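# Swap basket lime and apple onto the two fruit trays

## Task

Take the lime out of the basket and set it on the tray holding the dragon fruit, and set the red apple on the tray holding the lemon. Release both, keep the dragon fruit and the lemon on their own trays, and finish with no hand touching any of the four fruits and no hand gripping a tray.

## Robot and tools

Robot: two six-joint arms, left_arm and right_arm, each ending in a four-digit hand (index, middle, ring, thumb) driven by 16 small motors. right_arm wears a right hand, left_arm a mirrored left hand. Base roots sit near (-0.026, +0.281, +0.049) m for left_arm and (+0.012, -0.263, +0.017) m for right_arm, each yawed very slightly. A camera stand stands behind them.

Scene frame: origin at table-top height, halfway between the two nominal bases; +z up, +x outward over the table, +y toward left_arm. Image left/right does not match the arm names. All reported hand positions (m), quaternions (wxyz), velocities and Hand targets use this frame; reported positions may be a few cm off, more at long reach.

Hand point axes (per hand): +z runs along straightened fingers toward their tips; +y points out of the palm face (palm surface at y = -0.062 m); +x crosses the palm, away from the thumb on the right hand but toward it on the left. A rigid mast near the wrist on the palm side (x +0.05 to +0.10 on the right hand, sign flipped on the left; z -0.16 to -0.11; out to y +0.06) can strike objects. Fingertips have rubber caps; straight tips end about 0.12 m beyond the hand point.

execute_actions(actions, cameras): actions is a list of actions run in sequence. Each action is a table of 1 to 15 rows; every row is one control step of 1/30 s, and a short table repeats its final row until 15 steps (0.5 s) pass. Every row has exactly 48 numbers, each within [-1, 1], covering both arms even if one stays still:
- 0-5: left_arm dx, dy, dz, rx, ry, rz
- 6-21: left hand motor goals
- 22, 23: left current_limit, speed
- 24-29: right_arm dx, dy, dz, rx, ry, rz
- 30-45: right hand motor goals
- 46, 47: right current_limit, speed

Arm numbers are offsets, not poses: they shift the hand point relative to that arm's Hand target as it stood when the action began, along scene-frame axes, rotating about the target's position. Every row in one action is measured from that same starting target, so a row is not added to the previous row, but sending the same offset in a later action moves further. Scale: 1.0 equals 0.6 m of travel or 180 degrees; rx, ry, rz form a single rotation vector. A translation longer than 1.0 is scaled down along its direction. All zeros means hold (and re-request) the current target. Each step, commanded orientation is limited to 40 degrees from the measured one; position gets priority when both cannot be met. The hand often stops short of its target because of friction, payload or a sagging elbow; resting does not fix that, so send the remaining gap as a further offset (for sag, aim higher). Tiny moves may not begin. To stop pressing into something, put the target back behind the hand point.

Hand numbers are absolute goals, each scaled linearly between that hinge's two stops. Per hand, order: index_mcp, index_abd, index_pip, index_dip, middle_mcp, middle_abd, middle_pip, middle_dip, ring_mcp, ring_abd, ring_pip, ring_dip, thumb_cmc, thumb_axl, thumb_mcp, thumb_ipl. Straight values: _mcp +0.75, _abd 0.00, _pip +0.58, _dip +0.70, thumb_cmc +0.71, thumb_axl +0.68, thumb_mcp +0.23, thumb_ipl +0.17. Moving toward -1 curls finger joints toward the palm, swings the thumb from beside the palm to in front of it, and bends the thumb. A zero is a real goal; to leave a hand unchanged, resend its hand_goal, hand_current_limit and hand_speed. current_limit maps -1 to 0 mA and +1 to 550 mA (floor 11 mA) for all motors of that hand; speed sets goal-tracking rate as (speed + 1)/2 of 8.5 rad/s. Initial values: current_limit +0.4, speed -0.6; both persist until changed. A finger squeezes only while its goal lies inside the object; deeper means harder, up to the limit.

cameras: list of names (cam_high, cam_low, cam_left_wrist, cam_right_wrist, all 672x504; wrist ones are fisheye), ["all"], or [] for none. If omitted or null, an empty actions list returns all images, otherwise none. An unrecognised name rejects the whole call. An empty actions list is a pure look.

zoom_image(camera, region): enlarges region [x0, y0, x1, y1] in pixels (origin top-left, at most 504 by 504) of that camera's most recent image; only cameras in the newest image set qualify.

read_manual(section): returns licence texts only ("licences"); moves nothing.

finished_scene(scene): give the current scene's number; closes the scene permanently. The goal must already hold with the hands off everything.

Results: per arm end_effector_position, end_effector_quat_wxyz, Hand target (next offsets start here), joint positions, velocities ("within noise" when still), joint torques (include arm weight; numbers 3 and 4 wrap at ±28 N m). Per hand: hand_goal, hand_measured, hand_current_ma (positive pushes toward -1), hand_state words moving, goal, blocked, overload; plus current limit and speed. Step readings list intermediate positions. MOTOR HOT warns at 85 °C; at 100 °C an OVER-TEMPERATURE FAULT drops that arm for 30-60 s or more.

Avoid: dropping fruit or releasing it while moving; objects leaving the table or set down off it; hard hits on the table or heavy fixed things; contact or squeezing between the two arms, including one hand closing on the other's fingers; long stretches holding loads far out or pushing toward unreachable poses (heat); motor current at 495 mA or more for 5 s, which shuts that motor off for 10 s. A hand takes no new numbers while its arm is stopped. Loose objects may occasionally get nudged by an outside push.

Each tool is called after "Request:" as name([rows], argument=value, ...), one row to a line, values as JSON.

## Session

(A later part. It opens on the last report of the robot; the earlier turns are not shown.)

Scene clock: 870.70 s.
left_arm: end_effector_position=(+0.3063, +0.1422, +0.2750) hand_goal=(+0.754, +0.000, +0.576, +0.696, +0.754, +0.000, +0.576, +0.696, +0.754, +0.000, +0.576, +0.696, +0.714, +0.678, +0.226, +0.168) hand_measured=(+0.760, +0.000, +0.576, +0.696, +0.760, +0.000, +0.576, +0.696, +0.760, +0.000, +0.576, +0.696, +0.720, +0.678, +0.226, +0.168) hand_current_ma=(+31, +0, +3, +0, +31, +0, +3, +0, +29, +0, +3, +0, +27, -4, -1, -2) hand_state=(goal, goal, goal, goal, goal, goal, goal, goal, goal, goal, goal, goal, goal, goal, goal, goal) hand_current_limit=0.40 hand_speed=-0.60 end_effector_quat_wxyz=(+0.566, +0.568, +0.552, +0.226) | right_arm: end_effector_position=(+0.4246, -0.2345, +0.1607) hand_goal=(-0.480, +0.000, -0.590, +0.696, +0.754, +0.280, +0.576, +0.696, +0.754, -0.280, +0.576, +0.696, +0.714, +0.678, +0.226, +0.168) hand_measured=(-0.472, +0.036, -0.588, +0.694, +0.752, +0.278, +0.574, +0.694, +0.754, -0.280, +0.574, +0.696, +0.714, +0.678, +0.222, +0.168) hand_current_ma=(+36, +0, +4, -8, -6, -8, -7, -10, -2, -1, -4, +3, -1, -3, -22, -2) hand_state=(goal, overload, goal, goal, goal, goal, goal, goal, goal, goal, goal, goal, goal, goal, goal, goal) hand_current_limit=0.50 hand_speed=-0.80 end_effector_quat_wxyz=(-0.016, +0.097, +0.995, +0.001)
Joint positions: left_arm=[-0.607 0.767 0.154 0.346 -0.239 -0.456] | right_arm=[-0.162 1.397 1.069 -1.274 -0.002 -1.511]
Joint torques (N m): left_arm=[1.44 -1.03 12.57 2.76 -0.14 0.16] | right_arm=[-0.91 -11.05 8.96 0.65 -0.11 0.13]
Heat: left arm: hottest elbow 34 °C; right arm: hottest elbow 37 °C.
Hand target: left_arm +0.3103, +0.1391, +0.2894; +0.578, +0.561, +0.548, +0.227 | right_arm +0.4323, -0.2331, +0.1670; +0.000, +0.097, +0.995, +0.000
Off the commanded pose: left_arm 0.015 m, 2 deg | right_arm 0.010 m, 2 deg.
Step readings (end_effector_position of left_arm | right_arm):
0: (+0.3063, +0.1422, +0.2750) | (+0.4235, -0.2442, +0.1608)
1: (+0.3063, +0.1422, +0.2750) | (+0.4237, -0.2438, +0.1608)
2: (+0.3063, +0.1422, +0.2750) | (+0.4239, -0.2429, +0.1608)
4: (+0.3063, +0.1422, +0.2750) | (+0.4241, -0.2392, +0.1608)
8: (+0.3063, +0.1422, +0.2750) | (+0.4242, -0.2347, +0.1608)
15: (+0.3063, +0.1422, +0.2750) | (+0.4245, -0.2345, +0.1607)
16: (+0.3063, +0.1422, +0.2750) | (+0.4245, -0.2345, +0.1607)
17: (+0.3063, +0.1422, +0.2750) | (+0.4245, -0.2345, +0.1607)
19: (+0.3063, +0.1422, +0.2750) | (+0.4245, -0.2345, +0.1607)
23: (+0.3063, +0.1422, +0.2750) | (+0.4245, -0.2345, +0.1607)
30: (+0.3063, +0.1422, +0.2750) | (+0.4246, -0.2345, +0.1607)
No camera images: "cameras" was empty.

Request:
execute_actions([
  [[0,0,0,0,0,0,0.754,0,0.576,0.696,0.754,0,0.576,0.696,0.754,0,0.576,0.696,0.714,0.678,0.226,0.168,0.4,-0.6,0,-0.009,0,0,0,0,-0.48,0,-0.59,0.696,0.754,0.28,0.576,0.696,0.754,-0.28,0.576,0.696,0.714,0.678,0.226,0.168,0.5,-0.8]],
], cameras=["cam_right_wrist"])

Request:
zoom_image(camera="cam_right_wrist", region=[170, 30, 420, 220])

Scene clock: 874.73 s.
left_arm: end_effector_position=(+0.3063, +0.1422, +0.2750) hand_goal=(+0.754, +0.000, +0.576, +0.696, +0.754, +0.000, +0.576, +0.696, +0.754, +0.000, +0.576, +0.696, +0.714, +0.678, +0.226, +0.168) hand_measured=(+0.760, +0.000, +0.576, +0.696, +0.760, +0.000, +0.576, +0.696, +0.760, +0.000, +0.576, +0.696, +0.720, +0.678, +0.226, +0.168) hand_current_ma=(+31, +0, +3, +0, +31, +0, +3, +0, +29, +0, +3, +0, +27, -4, -1, -2) hand_state=(goal, goal, goal, goal, goal, goal, goal, goal, goal, goal, goal, goal, goal, goal, goal, goal) hand_current_limit=0.40 hand_speed=-0.60 end_effector_quat_wxyz=(+0.566, +0.568, +0.552, +0.226) | right_arm: end_effector_position=(+0.4246, -0.2345, +0.1607) hand_goal=(-0.480, +0.000, -0.590, +0.696, +0.754, +0.280, +0.576, +0.696, +0.754, -0.280, +0.576, +0.696, +0.714, +0.678, +0.226, +0.168) hand_measured=(-0.472, +0.036, -0.588, +0.694, +0.752, +0.278, +0.574, +0.694, +0.754, -0.280, +0.574, +0.696, +0.714, +0.678, +0.222, +0.168) hand_current_ma=(+36, +0, +4, -8, -6, -8, -7, -10, -2, -1, -4, +3, -1, -3, -22, -2) hand_state=(goal, overload, goal, goal, goal, goal, goal, goal, goal, goal, goal, goal, goal, goal, goal, goal) hand_current_limit=0.50 hand_speed=-0.80 end_effector_quat_wxyz=(-0.016, +0.097, +0.995, +0.001)
Joint positions: left_arm=[-0.607 0.767 0.154 0.346 -0.239 -0.456] | right_arm=[-0.162 1.397 1.069 -1.274 -0.002 -1.511]
Joint torques (N m): left_arm=[1.32 -1.08 12.55 2.71 -0.15 0.15] | right_arm=[-1.55 -10.93 9.14 0.69 -0.11 0.02]
Heat: left arm: hottest elbow 34 °C; right arm: hottest elbow 37 °C.
Hand target: left_arm +0.3103, +0.1391, +0.2894; +0.578, +0.561, +0.548, +0.227 | right_arm +0.4323, -0.2385, +0.1670; +0.000, +0.097, +0.995, +0.000
Off the commanded pose: left_arm 0.015 m, 2 deg | right_arm 0.011 m, 2 deg.
Step readings (end_effector_position of left_arm | right_arm):
0: (+0.3063, +0.1422, +0.2750) | (+0.4246, -0.2345, +0.1607)
1: (+0.3063, +0.1422, +0.2750) | (+0.4246, -0.2345, +0.1607)
2: (+0.3063, +0.1422, +0.2750) | (+0.4246, -0.2345, +0.1607)
4: (+0.3063, +0.1422, +0.2750) | (+0.4246, -0.2345, +0.1607)
8: (+0.3063, +0.1422, +0.2750) | (+0.4246, -0.2345, +0.1607)
15: (+0.3063, +0.1422, +0.2750) | (+0.4246, -0.2345, +0.1607)
Images, in order (width x height): cam_right_wrist 672x504.

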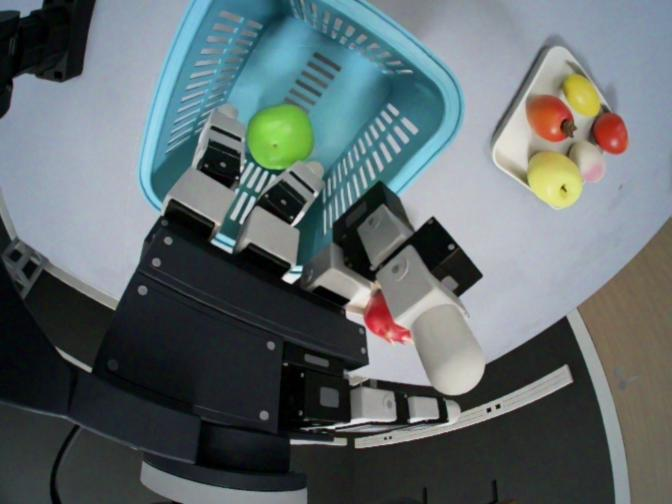

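Scaled by 2.016 from the camera's 672x504 image, which has a finer 960x720 frame.

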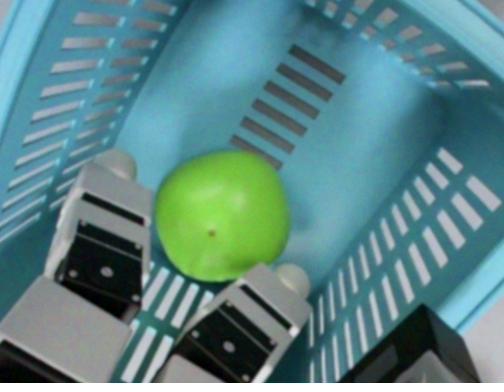

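Request:
execute_actions([
  [[0,0,0,0,0,0,0.754,0,0.576,0.696,0.754,0,0.576,0.696,0.754,0,0.576,0.696,0.714,0.678,0.226,0.168,0.4,-0.6,0,0,0,0,0,0,-0.48,0,-0.59,0.696,0.754,0.1,0.576,0.696,0.754,-0.14,0.576,0.696,0.714,0.678,0.226,0.168,0.65,-0.9]],
  [[0,0,0,0,0,0,0.754,0,0.576,0.696,0.754,0,0.576,0.696,0.754,0,0.576,0.696,0.714,0.678,0.226,0.168,0.4,-0.6,0,0,0,0,0,0,-0.48,0,-0.59,0.696,0.754,0.0,0.576,0.696,0.754,-0.06,0.576,0.696,0.714,0.678,0.226,0.168,0.78,-0.8]],
  [[0,0,0,0,0,0,0.754,0,0.576,0.696,0.754,0,0.576,0.696,0.754,0,0.576,0.696,0.714,0.678,0.226,0.168,0.4,-0.6,0,0,0.05,0,0,0,-0.48,0,-0.59,0.696,0.754,0.0,0.576,0.696,0.754,-0.06,0.576,0.696,0.714,0.678,0.226,0.168,0.78,-0.8]],
], cameras=["cam_right_wrist"])

Request:
zoom_image(camera="cam_right_wrist", region=[170, 30, 420, 220])

Scene clock: 886.40 s.
left_arm: end_effector_position=(+0.3063, +0.1422, +0.2750) hand_goal=(+0.754, +0.000, +0.576, +0.696, +0.754, +0.000, +0.576, +0.696, +0.754, +0.000, +0.576, +0.696, +0.714, +0.678, +0.226, +0.168) hand_measured=(+0.760, +0.000, +0.576, +0.696, +0.760, +0.000, +0.576, +0.696, +0.760, +0.000, +0.576, +0.696, +0.720, +0.678, +0.226, +0.168) hand_current_ma=(+31, +0, +3, +0, +31, +0, +3, +0, +29, +0, +3, +0, +27, -4, -1, -2) hand_state=(goal, goal, goal, goal, goal, goal, goal, goal, goal, goal, goal, goal, goal, goal, goal, goal) hand_current_limit=0.40 hand_speed=-0.60 end_effector_quat_wxyz=(+0.566, +0.568, +0.552, +0.226) | right_arm: end_effector_position=(+0.4207, -0.2340, +0.1769) hand_goal=(-0.480, +0.000, -0.590, +0.696, +0.754, +0.000, +0.576, +0.696, +0.754, -0.060, +0.576, +0.696, +0.714, +0.678, +0.226, +0.168) hand_measured=(-0.472, +0.036, -0.588, +0.694, +0.752, +0.004, +0.574, +0.694, +0.754, -0.062, +0.574, +0.696, +0.714, +0.678, +0.222, +0.168) hand_current_ma=(+36, +0, +4, -8, -6, +11, -6, -9, -2, -8, -4, +3, -1, -3, -22, -2) hand_state=(goal, overload, goal, goal, goal, goal, goal, goal, goal, goal, goal, goal, goal, goal, goal, goal) hand_current_limit=0.78 hand_speed=-0.80 end_effector_quat_wxyz=(-0.020, +0.097, +0.995, +0.002)
Joint positions: left_arm=[-0.607 0.767 0.154 0.346 -0.239 -0.456] | right_arm=[-0.162 1.38 1.096 -1.327 -0.002 -1.511]
Joint torques (N m): left_arm=[1.32 -0.67 12.6 2.74 -0.16 0.16] | right_arm=[-1.79 -11.11 11.86 -0.64 -0.1 0.02]
Heat: left arm: hottest elbow 34 °C; right arm: hottest elbow 37 °C.
Hand target: left_arm +0.3103, +0.1391, +0.2894; +0.578, +0.561, +0.548, +0.227 | right_arm +0.4323, -0.2385, +0.1970; +0.000, +0.097, +0.995, +0.000
Off the commanded pose: left_arm 0.015 m, 2 deg | right_arm 0.024 m, 2 deg.
Step readings (end_effector_position of left_arm | right_arm):
0: (+0.3063, +0.1422, +0.2750) | (+0.4246, -0.2345, +0.1607)
1: (+0.3063, +0.1422, +0.2750) | (+0.4246, -0.2345, +0.1607)
2: (+0.3063, +0.1422, +0.2750) | (+0.4246, -0.2345, +0.1607)
4: (+0.3063, +0.1422, +0.2750) | (+0.4246, -0.2345, +0.1607)
8: (+0.3063, +0.1422, +0.2750) | (+0.4251, -0.2346, +0.1608)
15: (+0.3063, +0.1422, +0.2750) | (+0.4262, -0.2348, +0.1609)
16: (+0.3063, +0.1422, +0.2750) | (+0.4262, -0.2348, +0.1609)
17: (+0.3063, +0.1422, +0.2750) | (+0.4262, -0.2348, +0.1609)
19: (+0.3063, +0.1422, +0.2750) | (+0.4262, -0.2348, +0.1609)
23: (+0.3063, +0.1422, +0.2750) | (+0.4262, -0.2348, +0.1609)
30: (+0.3063, +0.1422, +0.2750) | (+0.4262, -0.2348, +0.1609)
31: (+0.3063, +0.1422, +0.2750) | (+0.4254, -0.2346, +0.1622)
32: (+0.3063, +0.1422, +0.2750) | (+0.4241, -0.2345, +0.1641)
34: (+0.3063, +0.1422, +0.2750) | (+0.4232, -0.2344, +0.1704)
38: (+0.3063, +0.1422, +0.2750) | (+0.4216, -0.2341, +0.1769)
45: (+0.3063, +0.1422, +0.2750) | (+0.4207, -0.2340, +0.1769)
Images, in order (width x height): cam_right_wrist 672x504.

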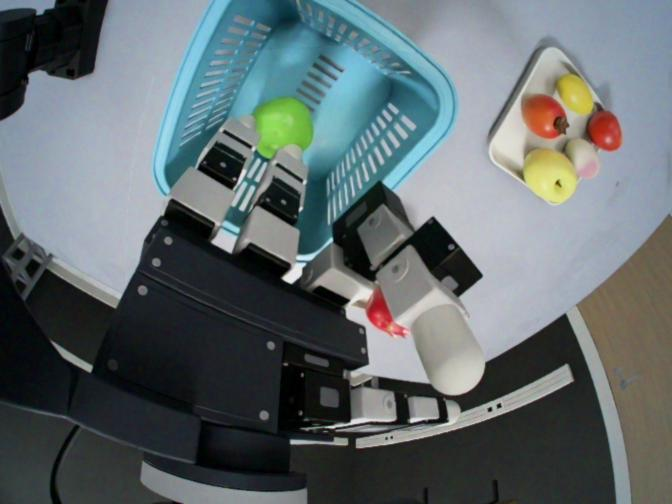

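Scaled by 2.016 from the camera's 672x504 image, which has a finer 960x720 frame.

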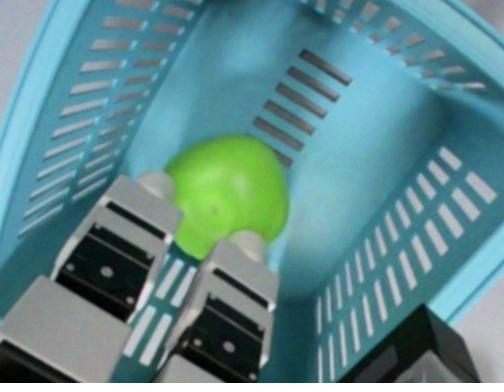

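Request:
execute_actions([
  [[0,0,0,0,0,0,0.754,0,0.576,0.696,0.754,0,0.576,0.696,0.754,0,0.576,0.696,0.714,0.678,0.226,0.168,0.4,-0.6,0,0,0.04,0,0,0,-0.48,0,-0.59,0.696,0.754,0.0,0.576,0.696,0.754,-0.06,0.576,0.696,0.714,0.678,0.226,0.168,0.5,-0.8]],
  [[0,0,0,0,0,0,0.754,0,0.576,0.696,0.754,0,0.576,0.696,0.754,0,0.576,0.696,0.714,0.678,0.226,0.168,0.4,-0.6,0,0.018,0,0,0,0,-0.48,0,-0.59,0.696,0.754,0.28,0.576,0.696,0.754,-0.28,0.576,0.696,0.714,0.678,0.226,0.168,0.5,-0.8]],
], cameras=["cam_right_wrist"])

Request:
zoom_image(camera="cam_right_wrist", region=[170, 30, 420, 220])

Scene clock: 901.47 s.
left_arm: end_effector_position=(+0.3063, +0.1422, +0.2750) hand_goal=(+0.754, +0.000, +0.576, +0.696, +0.754, +0.000, +0.576, +0.696, +0.754, +0.000, +0.576, +0.696, +0.714, +0.678, +0.226, +0.168) hand_measured=(+0.760, +0.000, +0.576, +0.696, +0.760, +0.000, +0.576, +0.696, +0.760, +0.000, +0.576, +0.696, +0.720, +0.678, +0.226, +0.168) hand_current_ma=(+31, +0, +3, +0, +31, +0, +3, +0, +29, +0, +3, +0, +27, -4, -1, -2) hand_state=(goal, goal, goal, goal, goal, goal, goal, goal, goal, goal, goal, goal, goal, goal, goal, goal) hand_current_limit=0.40 hand_speed=-0.60 end_effector_quat_wxyz=(+0.566, +0.568, +0.552, +0.226) | right_arm: end_effector_position=(+0.4229, -0.2307, +0.2011) hand_goal=(-0.480, +0.000, -0.590, +0.696, +0.754, +0.280, +0.576, +0.696, +0.754, -0.280, +0.576, +0.696, +0.714, +0.678, +0.226, +0.168) hand_measured=(-0.472, +0.036, -0.588, +0.694, +0.752, +0.274, +0.574, +0.694, +0.754, -0.274, +0.574, +0.696, +0.714, +0.678, +0.222, +0.168) hand_current_ma=(+36, +0, +4, -8, -6, -16, -6, -9, -2, +19, -4, +3, -1, -3, -23, -2) hand_state=(goal, overload, goal, goal, goal, goal, goal, goal, goal, goal, goal, goal, goal, goal, goal, goal) hand_current_limit=0.50 hand_speed=-0.80 end_effector_quat_wxyz=(-0.020, +0.099, +0.995, +0.001)
Joint positions: left_arm=[-0.607 0.767 0.154 0.346 -0.239 -0.456] | right_arm=[-0.152 1.367 1.149 -1.392 -0.001 -1.497]
Joint torques (N m): left_arm=[1.44 -1.08 12.63 2.74 -0.16 0.16] | right_arm=[-0.56 -11.52 11.7 -0.64 -0.13 0.13]
Heat: left arm: hottest elbow 34 °C; right arm: hottest elbow 38 °C.
Hand target: left_arm +0.3103, +0.1391, +0.2894; +0.578, +0.561, +0.548, +0.227 | right_arm +0.4323, -0.2278, +0.2211; +0.000, +0.097, +0.995, +0.000
Off the commanded pose: left_arm 0.015 m, 2 deg | right_arm 0.022 m, 2 deg.
Step readings (end_effector_position of left_arm | right_arm):
0: (+0.3063, +0.1422, +0.2750) | (+0.4207, -0.2340, +0.1769)
1: (+0.3063, +0.1422, +0.2750) | (+0.4199, -0.2339, +0.1783)
2: (+0.3063, +0.1422, +0.2750) | (+0.4180, -0.2336, +0.1809)
4: (+0.3063, +0.1422, +0.2750) | (+0.4172, -0.2335, +0.1878)
8: (+0.3063, +0.1422, +0.2750) | (+0.4220, -0.2342, +0.1996)
15: (+0.3063, +0.1422, +0.2750) | (+0.4223, -0.2342, +0.2011)
16: (+0.3063, +0.1422, +0.2750) | (+0.4224, -0.2340, +0.2011)
17: (+0.3063, +0.1422, +0.2750) | (+0.4224, -0.2333, +0.2011)
19: (+0.3063, +0.1422, +0.2750) | (+0.4226, -0.2322, +0.2011)
23: (+0.3063, +0.1422, +0.2750) | (+0.4228, -0.2306, +0.2011)
30: (+0.3063, +0.1422, +0.2750) | (+0.4229, -0.2307, +0.2011)
Images, in order (width x height): cam_right_wrist 672x504.

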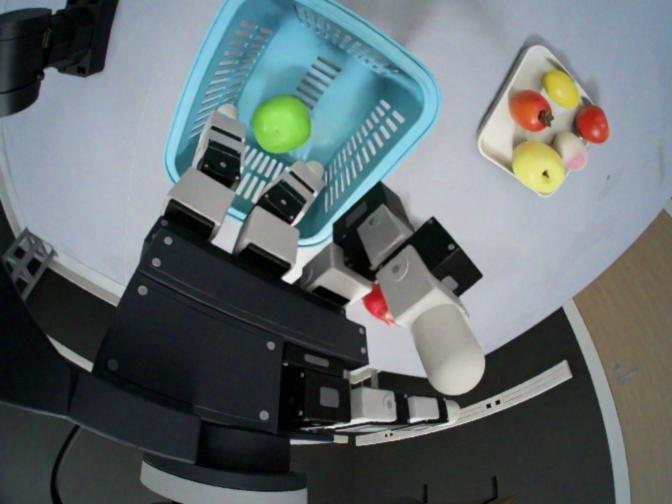

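Scaled by 2.016 from the camera's 672x504 image, which has a finer 960x720 frame.

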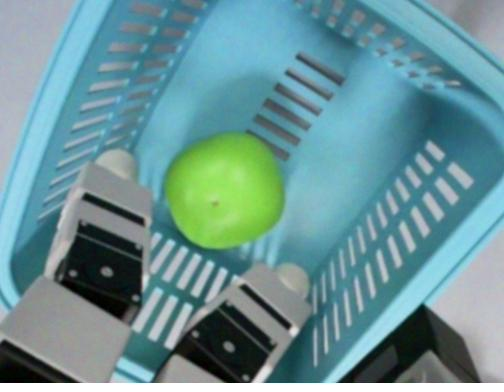

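Request:
execute_actions([
  [[0,0,0,0,0,0,0.754,0,0.576,0.696,0.754,0,0.576,0.696,0.754,0,0.576,0.696,0.714,0.678,0.226,0.168,0.4,-0.6,0.006,0.01,-0.05,0,0,0,-0.48,0,-0.59,0.696,0.754,0.28,0.576,0.696,0.754,-0.28,0.576,0.696,0.714,0.678,0.226,0.168,0.5,-0.8]],
  [[0,0,0,0,0,0,0.754,0,0.576,0.696,0.754,0,0.576,0.696,0.754,0,0.576,0.696,0.714,0.678,0.226,0.168,0.4,-0.6,0,0,-0.049,0,0,0,-0.48,0,-0.59,0.696,0.754,0.28,0.576,0.696,0.754,-0.28,0.576,0.696,0.714,0.678,0.226,0.168,0.5,-0.8]],
], cameras=["cam_right_wrist"])

Request:
zoom_image(camera="cam_right_wrist", region=[170, 30, 420, 220])

Scene clock: 908.00 s.
left_arm: end_effector_position=(+0.3063, +0.1422, +0.2750) hand_goal=(+0.754, +0.000, +0.576, +0.696, +0.754, +0.000, +0.576, +0.696, +0.754, +0.000, +0.576, +0.696, +0.714, +0.678, +0.226, +0.168) hand_measured=(+0.760, +0.000, +0.576, +0.696, +0.760, +0.000, +0.576, +0.696, +0.760, +0.000, +0.576, +0.696, +0.720, +0.678, +0.226, +0.168) hand_current_ma=(+31, +0, +3, +0, +31, +0, +3, +0, +29, +0, +3, +0, +27, -4, -1, -2) hand_state=(goal, goal, goal, goal, goal, goal, goal, goal, goal, goal, goal, goal, goal, goal, goal, goal) hand_current_limit=0.40 hand_speed=-0.60 end_effector_quat_wxyz=(+0.566, +0.568, +0.552, +0.226) | right_arm: end_effector_position=(+0.4272, -0.2242, +0.1548) hand_goal=(-0.480, +0.000, -0.590, +0.696, +0.754, +0.280, +0.576, +0.696, +0.754, -0.280, +0.576, +0.696, +0.714, +0.678, +0.226, +0.168) hand_measured=(-0.472, +0.036, -0.588, +0.694, +0.752, +0.276, +0.574, +0.694, +0.754, -0.276, +0.574, +0.696, +0.714, +0.678, +0.222, +0.168) hand_current_ma=(+36, +0, +4, -8, -6, -11, -6, -9, -2, +12, -4, +3, -1, -3, -23, -2) hand_state=(goal, overload, goal, goal, goal, goal, goal, goal, goal, goal, goal, goal, goal, goal, goal, goal) hand_current_limit=0.50 hand_speed=-0.80 end_effector_quat_wxyz=(-0.016, +0.098, +0.995, +0.001)
Joint positions: left_arm=[-0.607 0.767 0.154 0.346 -0.239 -0.456] | right_arm=[-0.133 1.407 1.062 -1.259 -0.001 -1.48]
Joint torques (N m): left_arm=[1.26 -0.97 12.57 2.74 -0.14 0.16] | right_arm=[-0.73 -11.05 9.18 0.69 -0.14 0.12]
Heat: left arm: hottest elbow 34 °C; right arm: hottest elbow 38 °C.
Hand target: left_arm +0.3103, +0.1391, +0.2894; +0.578, +0.561, +0.548, +0.227 | right_arm +0.4361, -0.2219, +0.1618; +0.000, +0.098, +0.995, +0.000
Off the commanded pose: left_arm 0.015 m, 2 deg | right_arm 0.011 m, 2 deg.
Step readings (end_effector_position of left_arm | right_arm):
0: (+0.3063, +0.1422, +0.2750) | (+0.4230, -0.2307, +0.2011)
1: (+0.3063, +0.1422, +0.2750) | (+0.4235, -0.2302, +0.2000)
2: (+0.3063, +0.1422, +0.2750) | (+0.4262, -0.2298, +0.1983)
4: (+0.3063, +0.1422, +0.2750) | (+0.4287, -0.2279, +0.1943)
8: (+0.3063, +0.1422, +0.2750) | (+0.4284, -0.2243, +0.1890)
15: (+0.3063, +0.1422, +0.2750) | (+0.4288, -0.2243, +0.1886)
16: (+0.3063, +0.1422, +0.2750) | (+0.4289, -0.2243, +0.1864)
17: (+0.3063, +0.1422, +0.2750) | (+0.4317, -0.2246, +0.1829)
19: (+0.3063, +0.1422, +0.2750) | (+0.4315, -0.2246, +0.1728)
23: (+0.3063, +0.1422, +0.2750) | (+0.4261, -0.2240, +0.1564)
30: (+0.3063, +0.1422, +0.2750) | (+0.4272, -0.2242, +0.1548)
Images, in order (width x height): cam_right_wrist 672x504.

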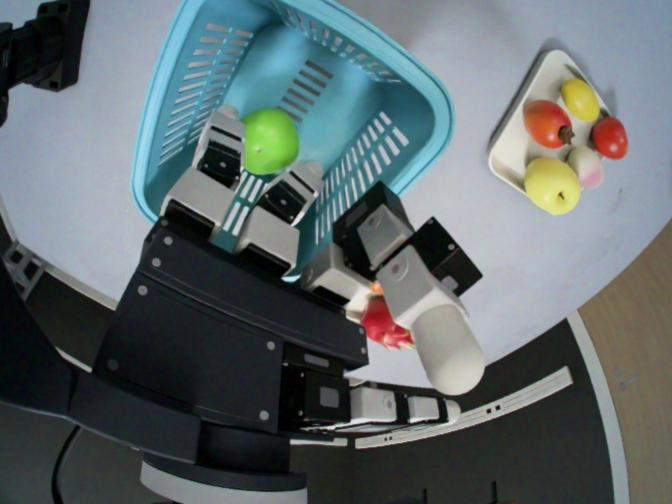

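Scaled by 2.016 from the camera's 672x504 image, which has a finer 960x720 frame.

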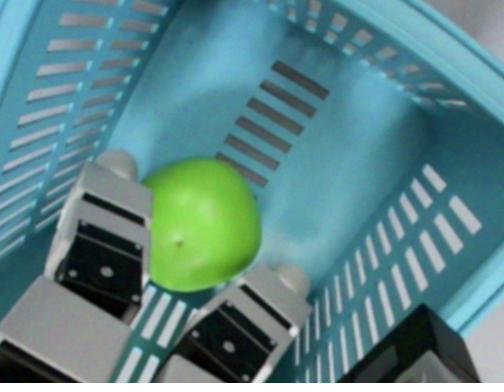

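Request:
execute_actions([
  [[0,0,0,0,0,0,0.754,0,0.576,0.696,0.754,0,0.576,0.696,0.754,0,0.576,0.696,0.714,0.678,0.226,0.168,0.4,-0.6,0,0,0,0,0,0,-0.48,0,-0.59,0.696,0.754,0.12,0.576,0.696,0.754,-0.16,0.576,0.696,0.714,0.678,0.226,0.168,0.65,-0.92]],
  [[0,0,0,0,0,0,0.754,0,0.576,0.696,0.754,0,0.576,0.696,0.754,0,0.576,0.696,0.714,0.678,0.226,0.168,0.4,-0.6,0,0,0,0,0,0,-0.48,0,-0.59,0.696,0.754,0.02,0.576,0.696,0.754,-0.08,0.576,0.696,0.714,0.678,0.226,0.168,0.65,-0.88]],
], cameras=["cam_right_wrist"])

Request:
zoom_image(camera="cam_right_wrist", region=[170, 30, 420, 220])

Scene clock: 924.67 s.
left_arm: end_effector_position=(+0.3063, +0.1422, +0.2750) hand_goal=(+0.754, +0.000, +0.576, +0.696, +0.754, +0.000, +0.576, +0.696, +0.754, +0.000, +0.576, +0.696, +0.714, +0.678, +0.226, +0.168) hand_measured=(+0.760, +0.000, +0.576, +0.696, +0.760, +0.000, +0.576, +0.696, +0.760, +0.000, +0.576, +0.696, +0.720, +0.678, +0.226, +0.168) hand_current_ma=(+31, +0, +3, +0, +31, +0, +3, +0, +29, +0, +3, +0, +27, -4, -1, -2) hand_state=(goal, goal, goal, goal, goal, goal, goal, goal, goal, goal, goal, goal, goal, goal, goal, goal) hand_current_limit=0.40 hand_speed=-0.60 end_effector_quat_wxyz=(+0.566, +0.568, +0.552, +0.226) | right_arm: end_effector_position=(+0.4272, -0.2242, +0.1548) hand_goal=(-0.480, +0.000, -0.590, +0.696, +0.754, +0.020, +0.576, +0.696, +0.754, -0.080, +0.576, +0.696, +0.714, +0.678, +0.226, +0.168) hand_measured=(-0.472, +0.036, -0.588, +0.694, +0.752, +0.152, +0.574, +0.694, +0.752, -0.190, +0.574, +0.696, +0.714, +0.678, +0.222, +0.168) hand_current_ma=(+36, +0, +4, -8, -6, +454, -6, -9, -4, -443, -4, +3, -1, -3, -23, -2) hand_state=(goal, overload, goal, goal, goal, blocked, goal, goal, goal, blocked, goal, goal, goal, goal, goal, goal) hand_current_limit=0.65 hand_speed=-0.88 end_effector_quat_wxyz=(-0.016, +0.098, +0.995, +0.001)
Joint positions: left_arm=[-0.607 0.767 0.154 0.346 -0.239 -0.456] | right_arm=[-0.133 1.407 1.062 -1.259 -0.001 -1.48]
Joint torques (N m): left_arm=[1.38 -1.03 12.66 2.73 -0.15 0.17] | right_arm=[-0.62 -11.16 9.14 0.68 -0.13 0.14]
Heat: left arm: hottest elbow 34 °C; right arm: hottest elbow 38 °C.
Hand target: left_arm +0.3103, +0.1391, +0.2894; +0.578, +0.561, +0.548, +0.227 | right_arm +0.4361, -0.2219, +0.1618; +0.000, +0.098, +0.995, +0.000
Off the commanded pose: left_arm 0.015 m, 2 deg | right_arm 0.012 m, 2 deg.
Step readings (end_effector_position of left_arm | right_arm):
0: (+0.3063, +0.1422, +0.2750) | (+0.4272, -0.2242, +0.1548)
1: (+0.3063, +0.1422, +0.2750) | (+0.4272, -0.2242, +0.1548)
2: (+0.3063, +0.1422, +0.2750) | (+0.4272, -0.2242, +0.1548)
4: (+0.3063, +0.1422, +0.2750) | (+0.4272, -0.2242, +0.1548)
8: (+0.3063, +0.1422, +0.2750) | (+0.4272, -0.2242, +0.1548)
15: (+0.3063, +0.1422, +0.2750) | (+0.4272, -0.2242, +0.1548)
16: (+0.3063, +0.1422, +0.2750) | (+0.4272, -0.2242, +0.1548)
17: (+0.3063, +0.1422, +0.2750) | (+0.4272, -0.2242, +0.1548)
19: (+0.3063, +0.1422, +0.2750) | (+0.4272, -0.2242, +0.1548)
23: (+0.3063, +0.1422, +0.2750) | (+0.4272, -0.2242, +0.1548)
30: (+0.3063, +0.1422, +0.2750) | (+0.4272, -0.2242, +0.1548)
Images, in order (width x height): cam_right_wrist 672x504.

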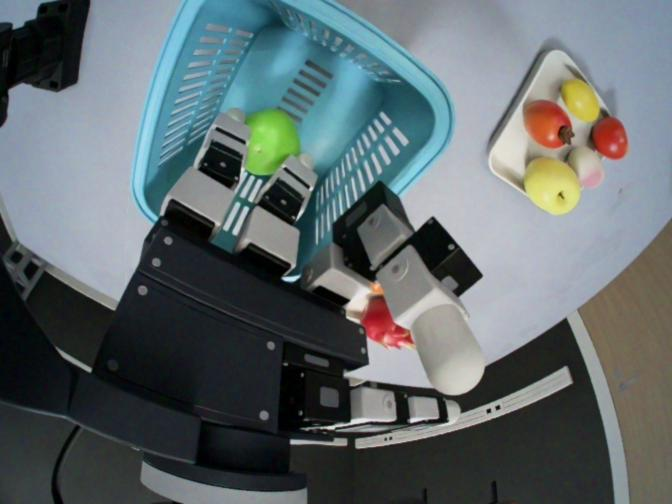

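Scaled by 2.016 from the camera's 672x504 image, which has a finer 960x720 frame.

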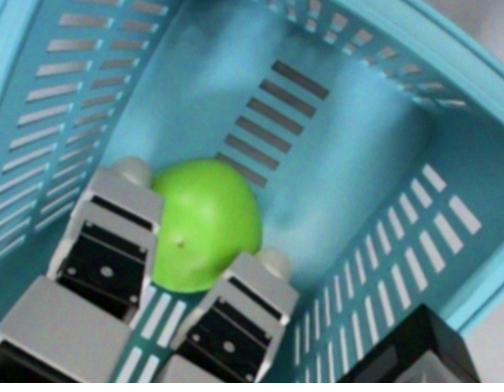

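Request:
execute_actions([
  [[0,0,0,0,0,0,0.754,0,0.576,0.696,0.754,0,0.576,0.696,0.754,0,0.576,0.696,0.714,0.678,0.226,0.168,0.4,-0.6,0,0,0.03,0,0,0,-0.48,0,-0.59,0.696,0.754,0.0,0.576,0.696,0.754,-0.06,0.576,0.696,0.714,0.678,0.226,0.168,0.75,-0.85]],
  [[0,0,0,0,0,0,0.754,0,0.576,0.696,0.754,0,0.576,0.696,0.754,0,0.576,0.696,0.714,0.678,0.226,0.168,0.4,-0.6,0,0,0.03,0,0,0,-0.48,0,-0.59,0.696,0.754,0.0,0.576,0.696,0.754,-0.06,0.576,0.696,0.714,0.678,0.226,0.168,0.75,-0.85]],
  [[0,0,0,0,0,0,0.754,0,0.576,0.696,0.754,0,0.576,0.696,0.754,0,0.576,0.696,0.714,0.678,0.226,0.168,0.4,-0.6,0,0,0.04,0,0,0,-0.48,0,-0.59,0.696,0.754,0.0,0.576,0.696,0.754,-0.06,0.576,0.696,0.714,0.678,0.226,0.168,0.75,-0.85]],
], cameras=["cam_right_wrist"])

Request:
zoom_image(camera="cam_right_wrist", region=[170, 30, 420, 220])

Scene clock: 931.27 s.
left_arm: end_effector_position=(+0.3063, +0.1422, +0.2750) hand_goal=(+0.754, +0.000, +0.576, +0.696, +0.754, +0.000, +0.576, +0.696, +0.754, +0.000, +0.576, +0.696, +0.714, +0.678, +0.226, +0.168) hand_measured=(+0.760, +0.000, +0.576, +0.696, +0.760, +0.000, +0.576, +0.696, +0.760, +0.000, +0.576, +0.696, +0.720, +0.678, +0.226, +0.168) hand_current_ma=(+31, +0, +3, +0, +31, +0, +3, +0, +29, +0, +3, +0, +27, -4, -1, -2) hand_state=(goal, goal, goal, goal, goal, goal, goal, goal, goal, goal, goal, goal, goal, goal, goal, goal) hand_current_limit=0.40 hand_speed=-0.60 end_effector_quat_wxyz=(+0.566, +0.568, +0.552, +0.226) | right_arm: end_effector_position=(+0.4253, -0.2240, +0.2016) hand_goal=(-0.480, +0.000, -0.590, +0.696, +0.754, +0.000, +0.576, +0.696, +0.754, -0.060, +0.576, +0.696, +0.714, +0.678, +0.226, +0.168) hand_measured=(-0.472, +0.036, -0.588, +0.694, +0.748, +0.002, +0.574, +0.694, +0.752, -0.062, +0.574, +0.696, +0.714, +0.678, +0.222, +0.168) hand_current_ma=(+36, +0, +4, -8, -20, +8, -7, -9, -10, -5, -4, +3, -1, -3, -23, -2) hand_state=(goal, overload, goal, goal, goal, goal, goal, goal, goal, goal, goal, goal, goal, goal, goal, goal) hand_current_limit=0.75 hand_speed=-0.85 end_effector_quat_wxyz=(-0.020, +0.098, +0.995, +0.001)
Joint positions: left_arm=[-0.607 0.767 0.154 0.346 -0.239 -0.456] | right_arm=[-0.133 1.37 1.154 -1.393 -0.001 -1.479]
Joint torques (N m): left_arm=[1.26 -0.91 12.6 2.74 -0.14 0.15] | right_arm=[-0.56 -11.16 11.97 -0.59 -0.14 0.12]
Heat: left arm: hottest elbow 34 °C; right arm: hottest elbow 37 °C.
Hand target: left_arm +0.3103, +0.1391, +0.2894; +0.578, +0.561, +0.548, +0.227 | right_arm +0.4360, -0.2219, +0.2217; +0.000, +0.098, +0.995, +0.000
Off the commanded pose: left_arm 0.015 m, 2 deg | right_arm 0.023 m, 2 deg.
Step readings (end_effector_position of left_arm | right_arm):
0: (+0.3063, +0.1422, +0.2750) | (+0.4272, -0.2242, +0.1548)
1: (+0.3063, +0.1422, +0.2750) | (+0.4267, -0.2241, +0.1547)
2: (+0.3063, +0.1422, +0.2750) | (+0.4255, -0.2240, +0.1549)
4: (+0.3063, +0.1422, +0.2750) | (+0.4253, -0.2240, +0.1568)
8: (+0.3063, +0.1422, +0.2750) | (+0.4246, -0.2239, +0.1597)
15: (+0.3063, +0.1422, +0.2750) | (+0.4247, -0.2239, +0.1602)
16: (+0.3063, +0.1422, +0.2750) | (+0.4240, -0.2238, +0.1611)
17: (+0.3063, +0.1422, +0.2750) | (+0.4229, -0.2237, +0.1632)
19: (+0.3063, +0.1422, +0.2750) | (+0.4232, -0.2238, +0.1691)
23: (+0.3063, +0.1422, +0.2750) | (+0.4243, -0.2239, +0.1765)
30: (+0.3063, +0.1422, +0.2750) | (+0.4237, -0.2238, +0.1769)
31: (+0.3063, +0.1422, +0.2750) | (+0.4228, -0.2237, +0.1781)
32: (+0.3063, +0.1422, +0.2750) | (+0.4210, -0.2235, +0.1808)
34: (+0.3063, +0.1422, +0.2750) | (+0.4202, -0.2234, +0.1878)
38: (+0.3063, +0.1422, +0.2750) | (+0.4250, -0.2240, +0.1998)
45: (+0.3063, +0.1422, +0.2750) | (+0.4254, -0.2240, +0.2016)
Images, in order (width x height): cam_right_wrist 672x504.

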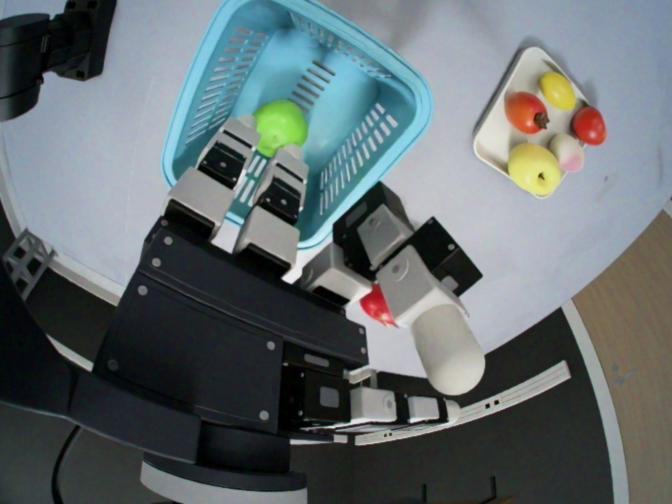

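Scaled by 2.016 from the camera's 672x504 image, which has a finer 960x720 frame.

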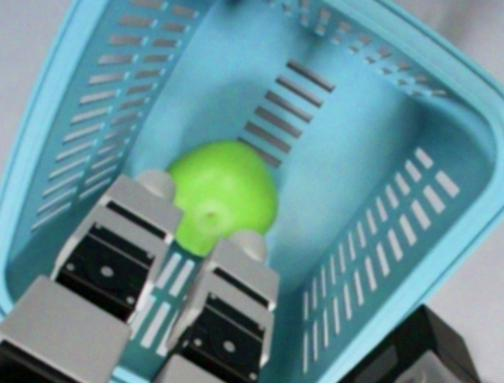

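Request:
execute_actions([
  [[0,0,0,0,0,0,0.754,0,0.576,0.696,0.754,0,0.576,0.696,0.754,0,0.576,0.696,0.714,0.678,0.226,0.168,0.4,-0.6,0,0.0075,0.01,0,0,0,-0.48,0,-0.59,0.696,0.754,0.28,0.576,0.696,0.754,-0.28,0.576,0.696,0.714,0.678,0.226,0.168,0.5,-0.7]],
  [[0,0,0,0,0,0,0.754,0,0.576,0.696,0.754,0,0.576,0.696,0.754,0,0.576,0.696,0.714,0.678,0.226,0.168,0.4,-0.6,0,0,-0.04,0,0,0,-0.48,0,-0.59,0.696,0.754,0.28,0.576,0.696,0.754,-0.28,0.576,0.696,0.714,0.678,0.226,0.168,0.5,-0.8]],
  [[0,0,0,0,0,0,0.754,0,0.576,0.696,0.754,0,0.576,0.696,0.754,0,0.576,0.696,0.714,0.678,0.226,0.168,0.4,-0.6,0,0,-0.042,0,0,0,-0.48,0,-0.59,0.696,0.754,0.28,0.576,0.696,0.754,-0.28,0.576,0.696,0.714,0.678,0.226,0.168,0.5,-0.8]],
], cameras=["cam_right_wrist"])

Request:
zoom_image(camera="cam_right_wrist", region=[170, 30, 420, 220])

Scene clock: 956.57 s.
left_arm: end_effector_position=(+0.3063, +0.1422, +0.2750) hand_goal=(+0.754, +0.000, +0.576, +0.696, +0.754, +0.000, +0.576, +0.696, +0.754, +0.000, +0.576, +0.696, +0.714, +0.678, +0.226, +0.168) hand_measured=(+0.760, +0.000, +0.576, +0.696, +0.760, +0.000, +0.576, +0.696, +0.760, +0.000, +0.576, +0.696, +0.720, +0.678, +0.226, +0.168) hand_current_ma=(+31, +0, +3, +0, +31, +0, +3, +0, +29, +0, +3, +0, +27, -4, -1, -2) hand_state=(goal, goal, goal, goal, goal, goal, goal, goal, goal, goal, goal, goal, goal, goal, goal, goal) hand_current_limit=0.40 hand_speed=-0.60 end_effector_quat_wxyz=(+0.566, +0.568, +0.552, +0.226) | right_arm: end_effector_position=(+0.4275, -0.2206, +0.1722) hand_goal=(-0.480, +0.000, -0.590, +0.696, +0.754, +0.280, +0.576, +0.696, +0.754, -0.280, +0.576, +0.696, +0.714, +0.678, +0.226, +0.168) hand_measured=(-0.472, +0.036, -0.588, +0.694, +0.750, +0.276, +0.574, +0.694, +0.752, -0.276, +0.574, +0.696, +0.714, +0.678, +0.222, +0.168) hand_current_ma=(+36, +0, +4, -8, -17, -11, -7, -9, -9, +13, -4, +3, -1, -3, -23, -2) hand_state=(goal, overload, goal, goal, goal, goal, goal, goal, goal, goal, goal, goal, goal, goal, goal, goal) hand_current_limit=0.50 hand_speed=-0.80 end_effector_quat_wxyz=(-0.015, +0.099, +0.995, +0.000)
Joint positions: left_arm=[-0.607 0.767 0.154 0.346 -0.239 -0.456] | right_arm=[-0.124 1.39 1.093 -1.305 -0.001 -1.468]
Joint torques (N m): left_arm=[1.44 -1.03 12.62 2.78 -0.16 0.16] | right_arm=[-0.38 -10.87 9.25 0.69 -0.13 0.12]
Heat: left arm: hottest elbow 34 °C; right arm: hottest elbow 39 °C.
Hand target: left_arm +0.3103, +0.1391, +0.2894; +0.578, +0.561, +0.548, +0.227 | right_arm +0.4359, -0.2173, +0.1784; +0.000, +0.097, +0.995, +0.000
Off the commanded pose: left_arm 0.015 m, 2 deg | right_arm 0.011 m, 2 deg.
Step readings (end_effector_position of left_arm | right_arm):
0: (+0.3063, +0.1422, +0.2750) | (+0.4253, -0.2240, +0.2016)
1: (+0.3063, +0.1422, +0.2750) | (+0.4251, -0.2237, +0.2017)
2: (+0.3063, +0.1422, +0.2750) | (+0.4243, -0.2227, +0.2020)
4: (+0.3063, +0.1422, +0.2750) | (+0.4233, -0.2218, +0.2024)
8: (+0.3063, +0.1422, +0.2750) | (+0.4229, -0.2203, +0.2027)
15: (+0.3063, +0.1422, +0.2750) | (+0.4232, -0.2202, +0.2029)
16: (+0.3063, +0.1422, +0.2750) | (+0.4237, -0.2202, +0.2026)
17: (+0.3063, +0.1422, +0.2750) | (+0.4258, -0.2204, +0.2021)
19: (+0.3063, +0.1422, +0.2750) | (+0.4287, -0.2207, +0.2015)
23: (+0.3063, +0.1422, +0.2750) | (+0.4301, -0.2209, +0.2014)
30: (+0.3063, +0.1422, +0.2750) | (+0.4302, -0.2209, +0.2014)
31: (+0.3063, +0.1422, +0.2750) | (+0.4302, -0.2209, +0.1995)
32: (+0.3063, +0.1422, +0.2750) | (+0.4326, -0.2211, +0.1962)
34: (+0.3063, +0.1422, +0.2750) | (+0.4315, -0.2210, +0.1870)
38: (+0.3063, +0.1422, +0.2750) | (+0.4265, -0.2205, +0.1735)
45: (+0.3063, +0.1422, +0.2750) | (+0.4275, -0.2206, +0.1722)
Images, in order (width x height): cam_right_wrist 672x504.

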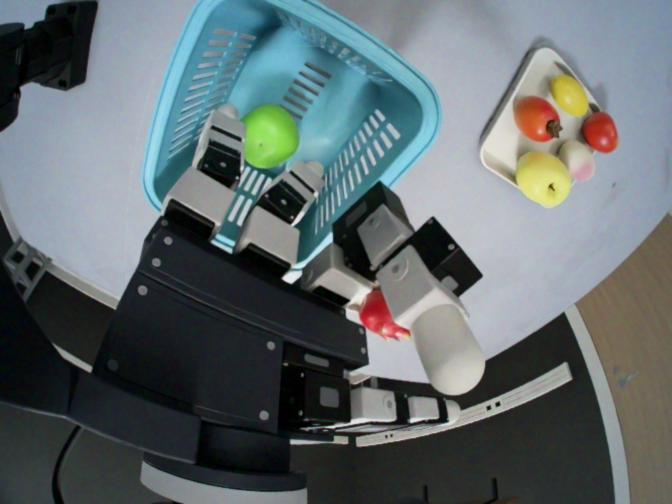

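Scaled by 2.016 from the camera's 672x504 image, which has a finer 960x720 frame.

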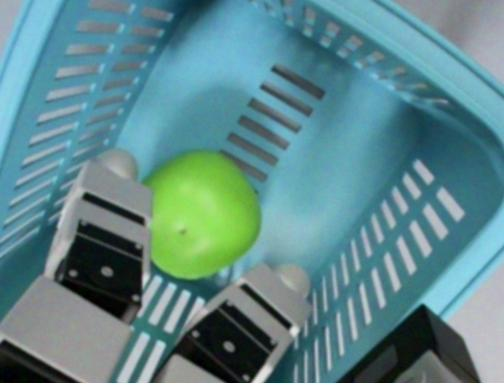

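Request:
execute_actions([
  [[0,0,0,0,0,0,0.754,0,0.576,0.696,0.754,0,0.576,0.696,0.754,0,0.576,0.696,0.714,0.678,0.226,0.168,0.4,-0.6,0,0.003,-0.0095,0,0,0,-0.48,0,-0.59,0.696,0.754,0.14,0.576,0.696,0.754,-0.18,0.576,0.696,0.714,0.678,0.226,0.168,0.6,-0.9]],
  [[0,0,0,0,0,0,0.754,0,0.576,0.696,0.754,0,0.576,0.696,0.754,0,0.576,0.696,0.714,0.678,0.226,0.168,0.4,-0.6,0,0,0,0,0,0,-0.48,0,-0.59,0.696,0.754,0.04,0.576,0.696,0.754,-0.1,0.576,0.696,0.714,0.678,0.226,0.168,0.65,-0.9]],
  [[0,0,0,0,0,0,0.754,0,0.576,0.696,0.754,0,0.576,0.696,0.754,0,0.576,0.696,0.714,0.678,0.226,0.168,0.4,-0.6,0,0,0,0,0,0,-0.48,0,-0.59,0.696,0.754,0.0,0.576,0.696,0.754,-0.06,0.576,0.696,0.714,0.678,0.226,0.168,0.75,-0.85]],
], cameras=["cam_right_wrist"])

Request:
zoom_image(camera="cam_right_wrist", region=[170, 30, 420, 220])

Scene clock: 966.67 s.
left_arm: end_effector_position=(+0.3063, +0.1422, +0.2750) hand_goal=(+0.754, +0.000, +0.576, +0.696, +0.754, +0.000, +0.576, +0.696, +0.754, +0.000, +0.576, +0.696, +0.714, +0.678, +0.226, +0.168) hand_measured=(+0.760, +0.000, +0.576, +0.696, +0.760, +0.000, +0.576, +0.696, +0.760, +0.000, +0.576, +0.696, +0.720, +0.678, +0.226, +0.168) hand_current_ma=(+31, +0, +3, +0, +31, +0, +3, +0, +29, +0, +3, +0, +27, -4, -1, -2) hand_state=(goal, goal, goal, goal, goal, goal, goal, goal, goal, goal, goal, goal, goal, goal, goal, goal) hand_current_limit=0.40 hand_speed=-0.60 end_effector_quat_wxyz=(+0.566, +0.568, +0.552, +0.226) | right_arm: end_effector_position=(+0.4300, -0.2191, +0.1710) hand_goal=(-0.480, +0.000, -0.590, +0.696, +0.754, +0.000, +0.576, +0.696, +0.754, -0.060, +0.576, +0.696, +0.714, +0.678, +0.226, +0.168) hand_measured=(-0.472, +0.036, -0.588, +0.694, +0.750, +0.004, +0.574, +0.694, +0.752, -0.082, +0.574, +0.696, +0.714, +0.678, +0.222, +0.168) hand_current_ma=(+36, +0, +4, -8, -17, +10, -7, -9, -11, -76, -4, +3, -1, -3, -23, -2) hand_state=(goal, overload, goal, goal, goal, goal, goal, goal, goal, blocked, goal, goal, goal, goal, goal, goal) hand_current_limit=0.75 hand_speed=-0.85 end_effector_quat_wxyz=(-0.010, +0.099, +0.995, +0.000)
Joint positions: left_arm=[-0.607 0.767 0.154 0.346 -0.239 -0.456] | right_arm=[-0.119 1.39 1.089 -1.29 -0.001 -1.464]
Joint torques (N m): left_arm=[1.55 -0.97 12.57 2.77 -0.15 0.17] | right_arm=[-0.5 -10.29 8.69 0.75 -0.13 0.13]
Heat: left arm: hottest elbow 34 °C; right arm: hottest elbow 38 °C.
Hand target: left_arm +0.3103, +0.1391, +0.2894; +0.578, +0.561, +0.548, +0.227 | right_arm +0.4360, -0.2155, +0.1727; +0.000, +0.098, +0.995, +0.000
Off the commanded pose: left_arm 0.015 m, 2 deg | right_arm 0.007 m, 1 deg.
Step readings (end_effector_position of left_arm | right_arm):
0: (+0.3063, +0.1422, +0.2750) | (+0.4275, -0.2206, +0.1722)
1: (+0.3063, +0.1422, +0.2750) | (+0.4278, -0.2205, +0.1721)
2: (+0.3063, +0.1422, +0.2750) | (+0.4287, -0.2203, +0.1718)
4: (+0.3063, +0.1422, +0.2750) | (+0.4295, -0.2200, +0.1712)
8: (+0.3063, +0.1422, +0.2750) | (+0.4298, -0.2192, +0.1710)
15: (+0.3063, +0.1422, +0.2750) | (+0.4300, -0.2193, +0.1710)
16: (+0.3063, +0.1422, +0.2750) | (+0.4300, -0.2193, +0.1710)
17: (+0.3063, +0.1422, +0.2750) | (+0.4300, -0.2193, +0.1710)
19: (+0.3063, +0.1422, +0.2750) | (+0.4300, -0.2193, +0.1710)
23: (+0.3063, +0.1422, +0.2750) | (+0.4300, -0.2193, +0.1710)
30: (+0.3063, +0.1422, +0.2750) | (+0.4300, -0.2193, +0.1710)
31: (+0.3063, +0.1422, +0.2750) | (+0.4300, -0.2193, +0.1710)
32: (+0.3063, +0.1422, +0.2750) | (+0.4300, -0.2193, +0.1710)
34: (+0.3063, +0.1422, +0.2750) | (+0.4300, -0.2193, +0.1710)
38: (+0.3063, +0.1422, +0.2750) | (+0.4299, -0.2191, +0.1710)
45: (+0.3063, +0.1422, +0.2750) | (+0.4300, -0.2191, +0.1710)
Images, in order (width x height): cam_right_wrist 672x504.

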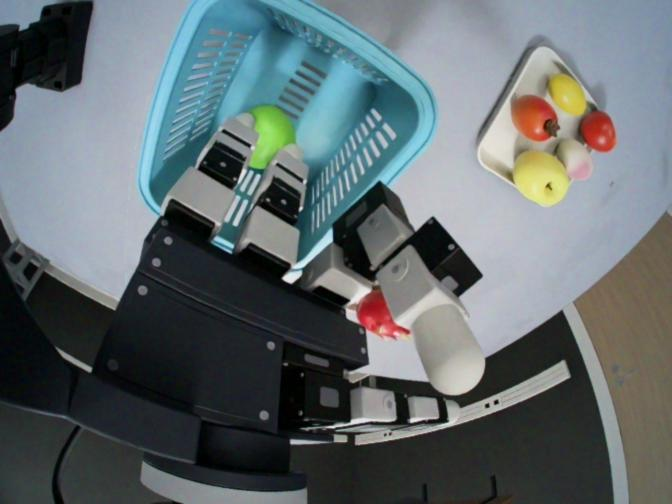

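Scaled by 2.016 from the camera's 672x504 image, which has a finer 960x720 frame.

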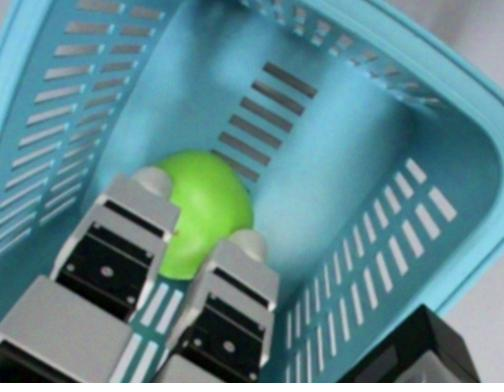

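Request:
execute_actions([
  [[0,0,0,0,0,0,0.754,0,0.576,0.696,0.754,0,0.576,0.696,0.754,0,0.576,0.696,0.714,0.678,0.226,0.168,0.4,-0.6,0,0,0,0,0,0,-0.48,0,-0.59,0.696,0.754,0.28,0.576,0.696,0.754,-0.28,0.576,0.696,0.714,0.678,0.226,0.168,0.5,-0.7]],
], cameras=["cam_right_wrist"])

Request:
zoom_image(camera="cam_right_wrist", region=[170, 30, 420, 220])

Scene clock: 974.33 s.
left_arm: end_effector_position=(+0.3063, +0.1422, +0.2750) hand_goal=(+0.754, +0.000, +0.576, +0.696, +0.754, +0.000, +0.576, +0.696, +0.754, +0.000, +0.576, +0.696, +0.714, +0.678, +0.226, +0.168) hand_measured=(+0.760, +0.000, +0.576, +0.696, +0.760, +0.000, +0.576, +0.696, +0.760, +0.000, +0.576, +0.696, +0.720, +0.678, +0.226, +0.168) hand_current_ma=(+31, +0, +3, +0, +31, +0, +3, +0, +29, +0, +3, +0, +27, -4, -1, -2) hand_state=(goal, goal, goal, goal, goal, goal, goal, goal, goal, goal, goal, goal, goal, goal, goal, goal) hand_current_limit=0.40 hand_speed=-0.60 end_effector_quat_wxyz=(+0.566, +0.568, +0.552, +0.226) | right_arm: end_effector_position=(+0.4300, -0.2191, +0.1710) hand_goal=(-0.480, +0.000, -0.590, +0.696, +0.754, +0.280, +0.576, +0.696, +0.754, -0.280, +0.576, +0.696, +0.714, +0.678, +0.226, +0.168) hand_measured=(-0.472, +0.036, -0.588, +0.694, +0.750, +0.274, +0.574, +0.694, +0.752, -0.274, +0.574, +0.696, +0.714, +0.678, +0.222, +0.168) hand_current_ma=(+36, +0, +4, -8, -17, -17, -7, -9, -11, +18, -4, +3, -1, -3, -23, -2) hand_state=(goal, overload, goal, goal, goal, goal, goal, goal, goal, goal, goal, goal, goal, goal, goal, goal) hand_current_limit=0.50 hand_speed=-0.70 end_effector_quat_wxyz=(-0.010, +0.099, +0.995, +0.000)
Joint positions: left_arm=[-0.607 0.767 0.154 0.346 -0.239 -0.456] | right_arm=[-0.119 1.39 1.089 -1.29 -0.001 -1.464]
Joint torques (N m): left_arm=[1.38 -0.91 12.59 2.78 -0.13 0.16] | right_arm=[-0.5 -10.34 8.7 0.75 -0.12 0.14]
Heat: left arm: hottest elbow 34 °C; right arm: hottest elbow 37 °C.
Hand target: left_arm +0.3103, +0.1391, +0.2894; +0.578, +0.561, +0.548, +0.227 | right_arm +0.4360, -0.2155, +0.1727; +0.000, +0.098, +0.995, +0.000
Off the commanded pose: left_arm 0.015 m, 2 deg | right_arm 0.007 m, 1 deg.
Step readings (end_effector_position of left_arm | right_arm):
0: (+0.3063, +0.1422, +0.2750) | (+0.4300, -0.2191, +0.1710)
1: (+0.3063, +0.1422, +0.2750) | (+0.4300, -0.2191, +0.1710)
2: (+0.3063, +0.1422, +0.2750) | (+0.4300, -0.2191, +0.1710)
4: (+0.3063, +0.1422, +0.2750) | (+0.4300, -0.2191, +0.1710)
8: (+0.3063, +0.1422, +0.2750) | (+0.4300, -0.2191, +0.1710)
15: (+0.3063, +0.1422, +0.2750) | (+0.4300, -0.2191, +0.1710)
Images, in order (width x height): cam_right_wrist 672x504.

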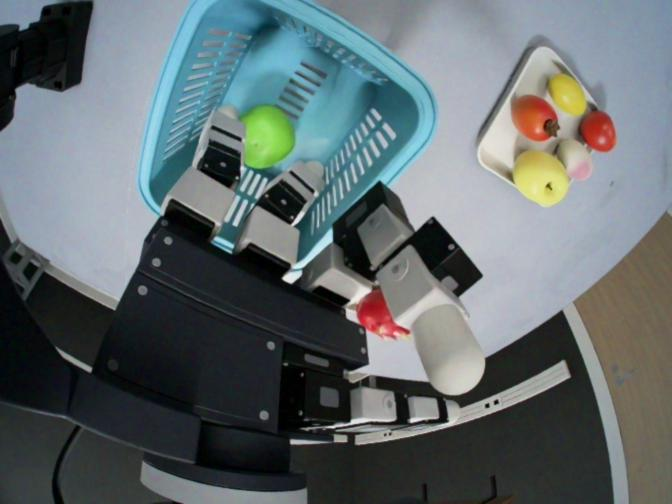

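Scaled by 2.016 from the camera's 672x504 image, which has a finer 960x720 frame.

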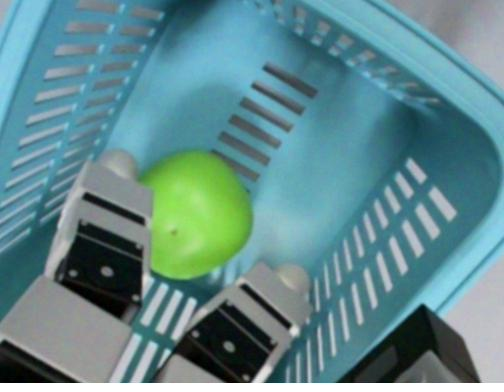

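Request:
execute_actions([
  [[0,0,0,0,0,0,0.754,0,0.576,0.696,0.754,0,0.576,0.696,0.754,0,0.576,0.696,0.714,0.678,0.226,0.168,0.4,-0.6,0,0,-0.04,0,0,0,-0.48,0,-0.59,0.696,0.754,0.28,0.576,0.696,0.754,-0.28,0.576,0.696,0.714,0.678,0.226,0.168,0.5,-0.7]],
], cameras=["cam_right_wrist"])

Request:
zoom_image(camera="cam_right_wrist", region=[170, 30, 420, 220])

Scene clock: 986.83 s.
left_arm: end_effector_position=(+0.3063, +0.1422, +0.2750) hand_goal=(+0.754, +0.000, +0.576, +0.696, +0.754, +0.000, +0.576, +0.696, +0.754, +0.000, +0.576, +0.696, +0.714, +0.678, +0.226, +0.168) hand_measured=(+0.760, +0.000, +0.576, +0.696, +0.760, +0.000, +0.576, +0.696, +0.760, +0.000, +0.576, +0.696, +0.720, +0.678, +0.226, +0.168) hand_current_ma=(+31, +0, +3, +0, +31, +0, +3, +0, +29, +0, +3, +0, +27, -4, -1, -2) hand_state=(goal, goal, goal, goal, goal, goal, goal, goal, goal, goal, goal, goal, goal, goal, goal, goal) hand_current_limit=0.40 hand_speed=-0.60 end_effector_quat_wxyz=(+0.566, +0.568, +0.552, +0.226) | right_arm: end_effector_position=(+0.4289, -0.2190, +0.1470) hand_goal=(-0.480, +0.000, -0.590, +0.696, +0.754, +0.280, +0.576, +0.696, +0.754, -0.280, +0.576, +0.696, +0.714, +0.678, +0.226, +0.168) hand_measured=(-0.488, +0.036, -0.588, +0.694, +0.750, +0.276, +0.574, +0.694, +0.752, -0.276, +0.574, +0.696, +0.714, +0.678, +0.222, +0.168) hand_current_ma=(-32, +0, +4, -8, -16, -12, -7, -9, -10, +14, -4, +3, -1, -3, -23, -2) hand_state=(goal, overload, goal, goal, goal, goal, goal, goal, goal, goal, goal, goal, goal, goal, goal, goal) hand_current_limit=0.50 hand_speed=-0.70 end_effector_quat_wxyz=(-0.010, +0.099, +0.995, +0.000)
Joint positions: left_arm=[-0.607 0.767 0.154 0.346 -0.239 -0.456] | right_arm=[-0.119 1.409 1.041 -1.223 -0.001 -1.463]
Joint torques (N m): left_arm=[1.26 -0.97 12.57 2.8 -0.15 0.16] | right_arm=[-0.56 -10.29 8.7 0.72 -0.13 0.12]
Heat: left arm: hottest elbow 34 °C; right arm: hottest elbow 37 °C.
Hand target: left_arm +0.3103, +0.1391, +0.2894; +0.578, +0.561, +0.548, +0.227 | right_arm +0.4359, -0.2155, +0.1487; -0.001, +0.097, +0.995, +0.000
Off the commanded pose: left_arm 0.015 m, 2 deg | right_arm 0.008 m, 1 deg.
Step readings (end_effector_position of left_arm | right_arm):
0: (+0.3063, +0.1422, +0.2750) | (+0.4300, -0.2191, +0.1710)
1: (+0.3063, +0.1422, +0.2750) | (+0.4299, -0.2191, +0.1691)
2: (+0.3063, +0.1422, +0.2750) | (+0.4323, -0.2193, +0.1662)
4: (+0.3063, +0.1422, +0.2750) | (+0.4317, -0.2193, +0.1578)
8: (+0.3063, +0.1422, +0.2750) | (+0.4283, -0.2190, +0.1469)
15: (+0.3063, +0.1422, +0.2750) | (+0.4289, -0.2190, +0.1470)
Images, in order (width x height): cam_right_wrist 672x504.

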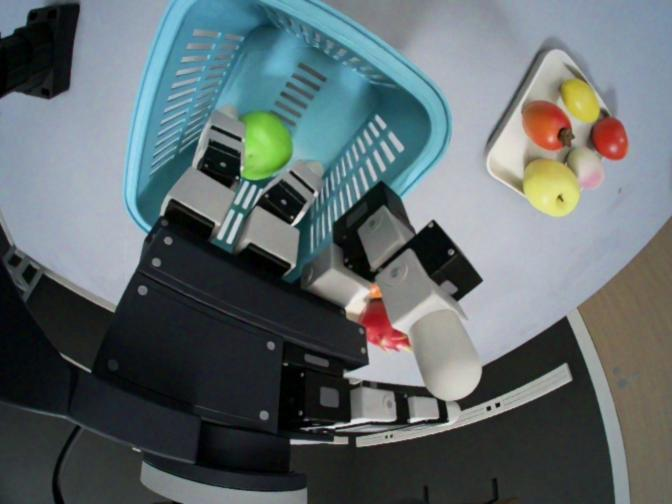

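Scaled by 2.016 from the camera's 672x504 image, which has a finer 960x720 frame.

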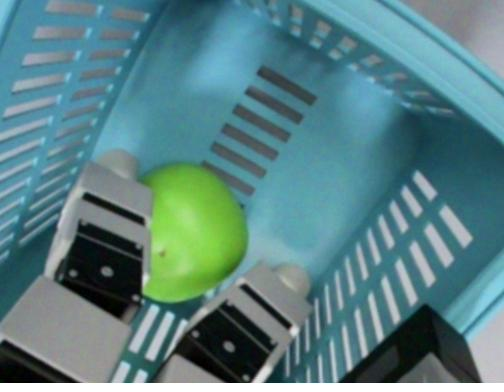

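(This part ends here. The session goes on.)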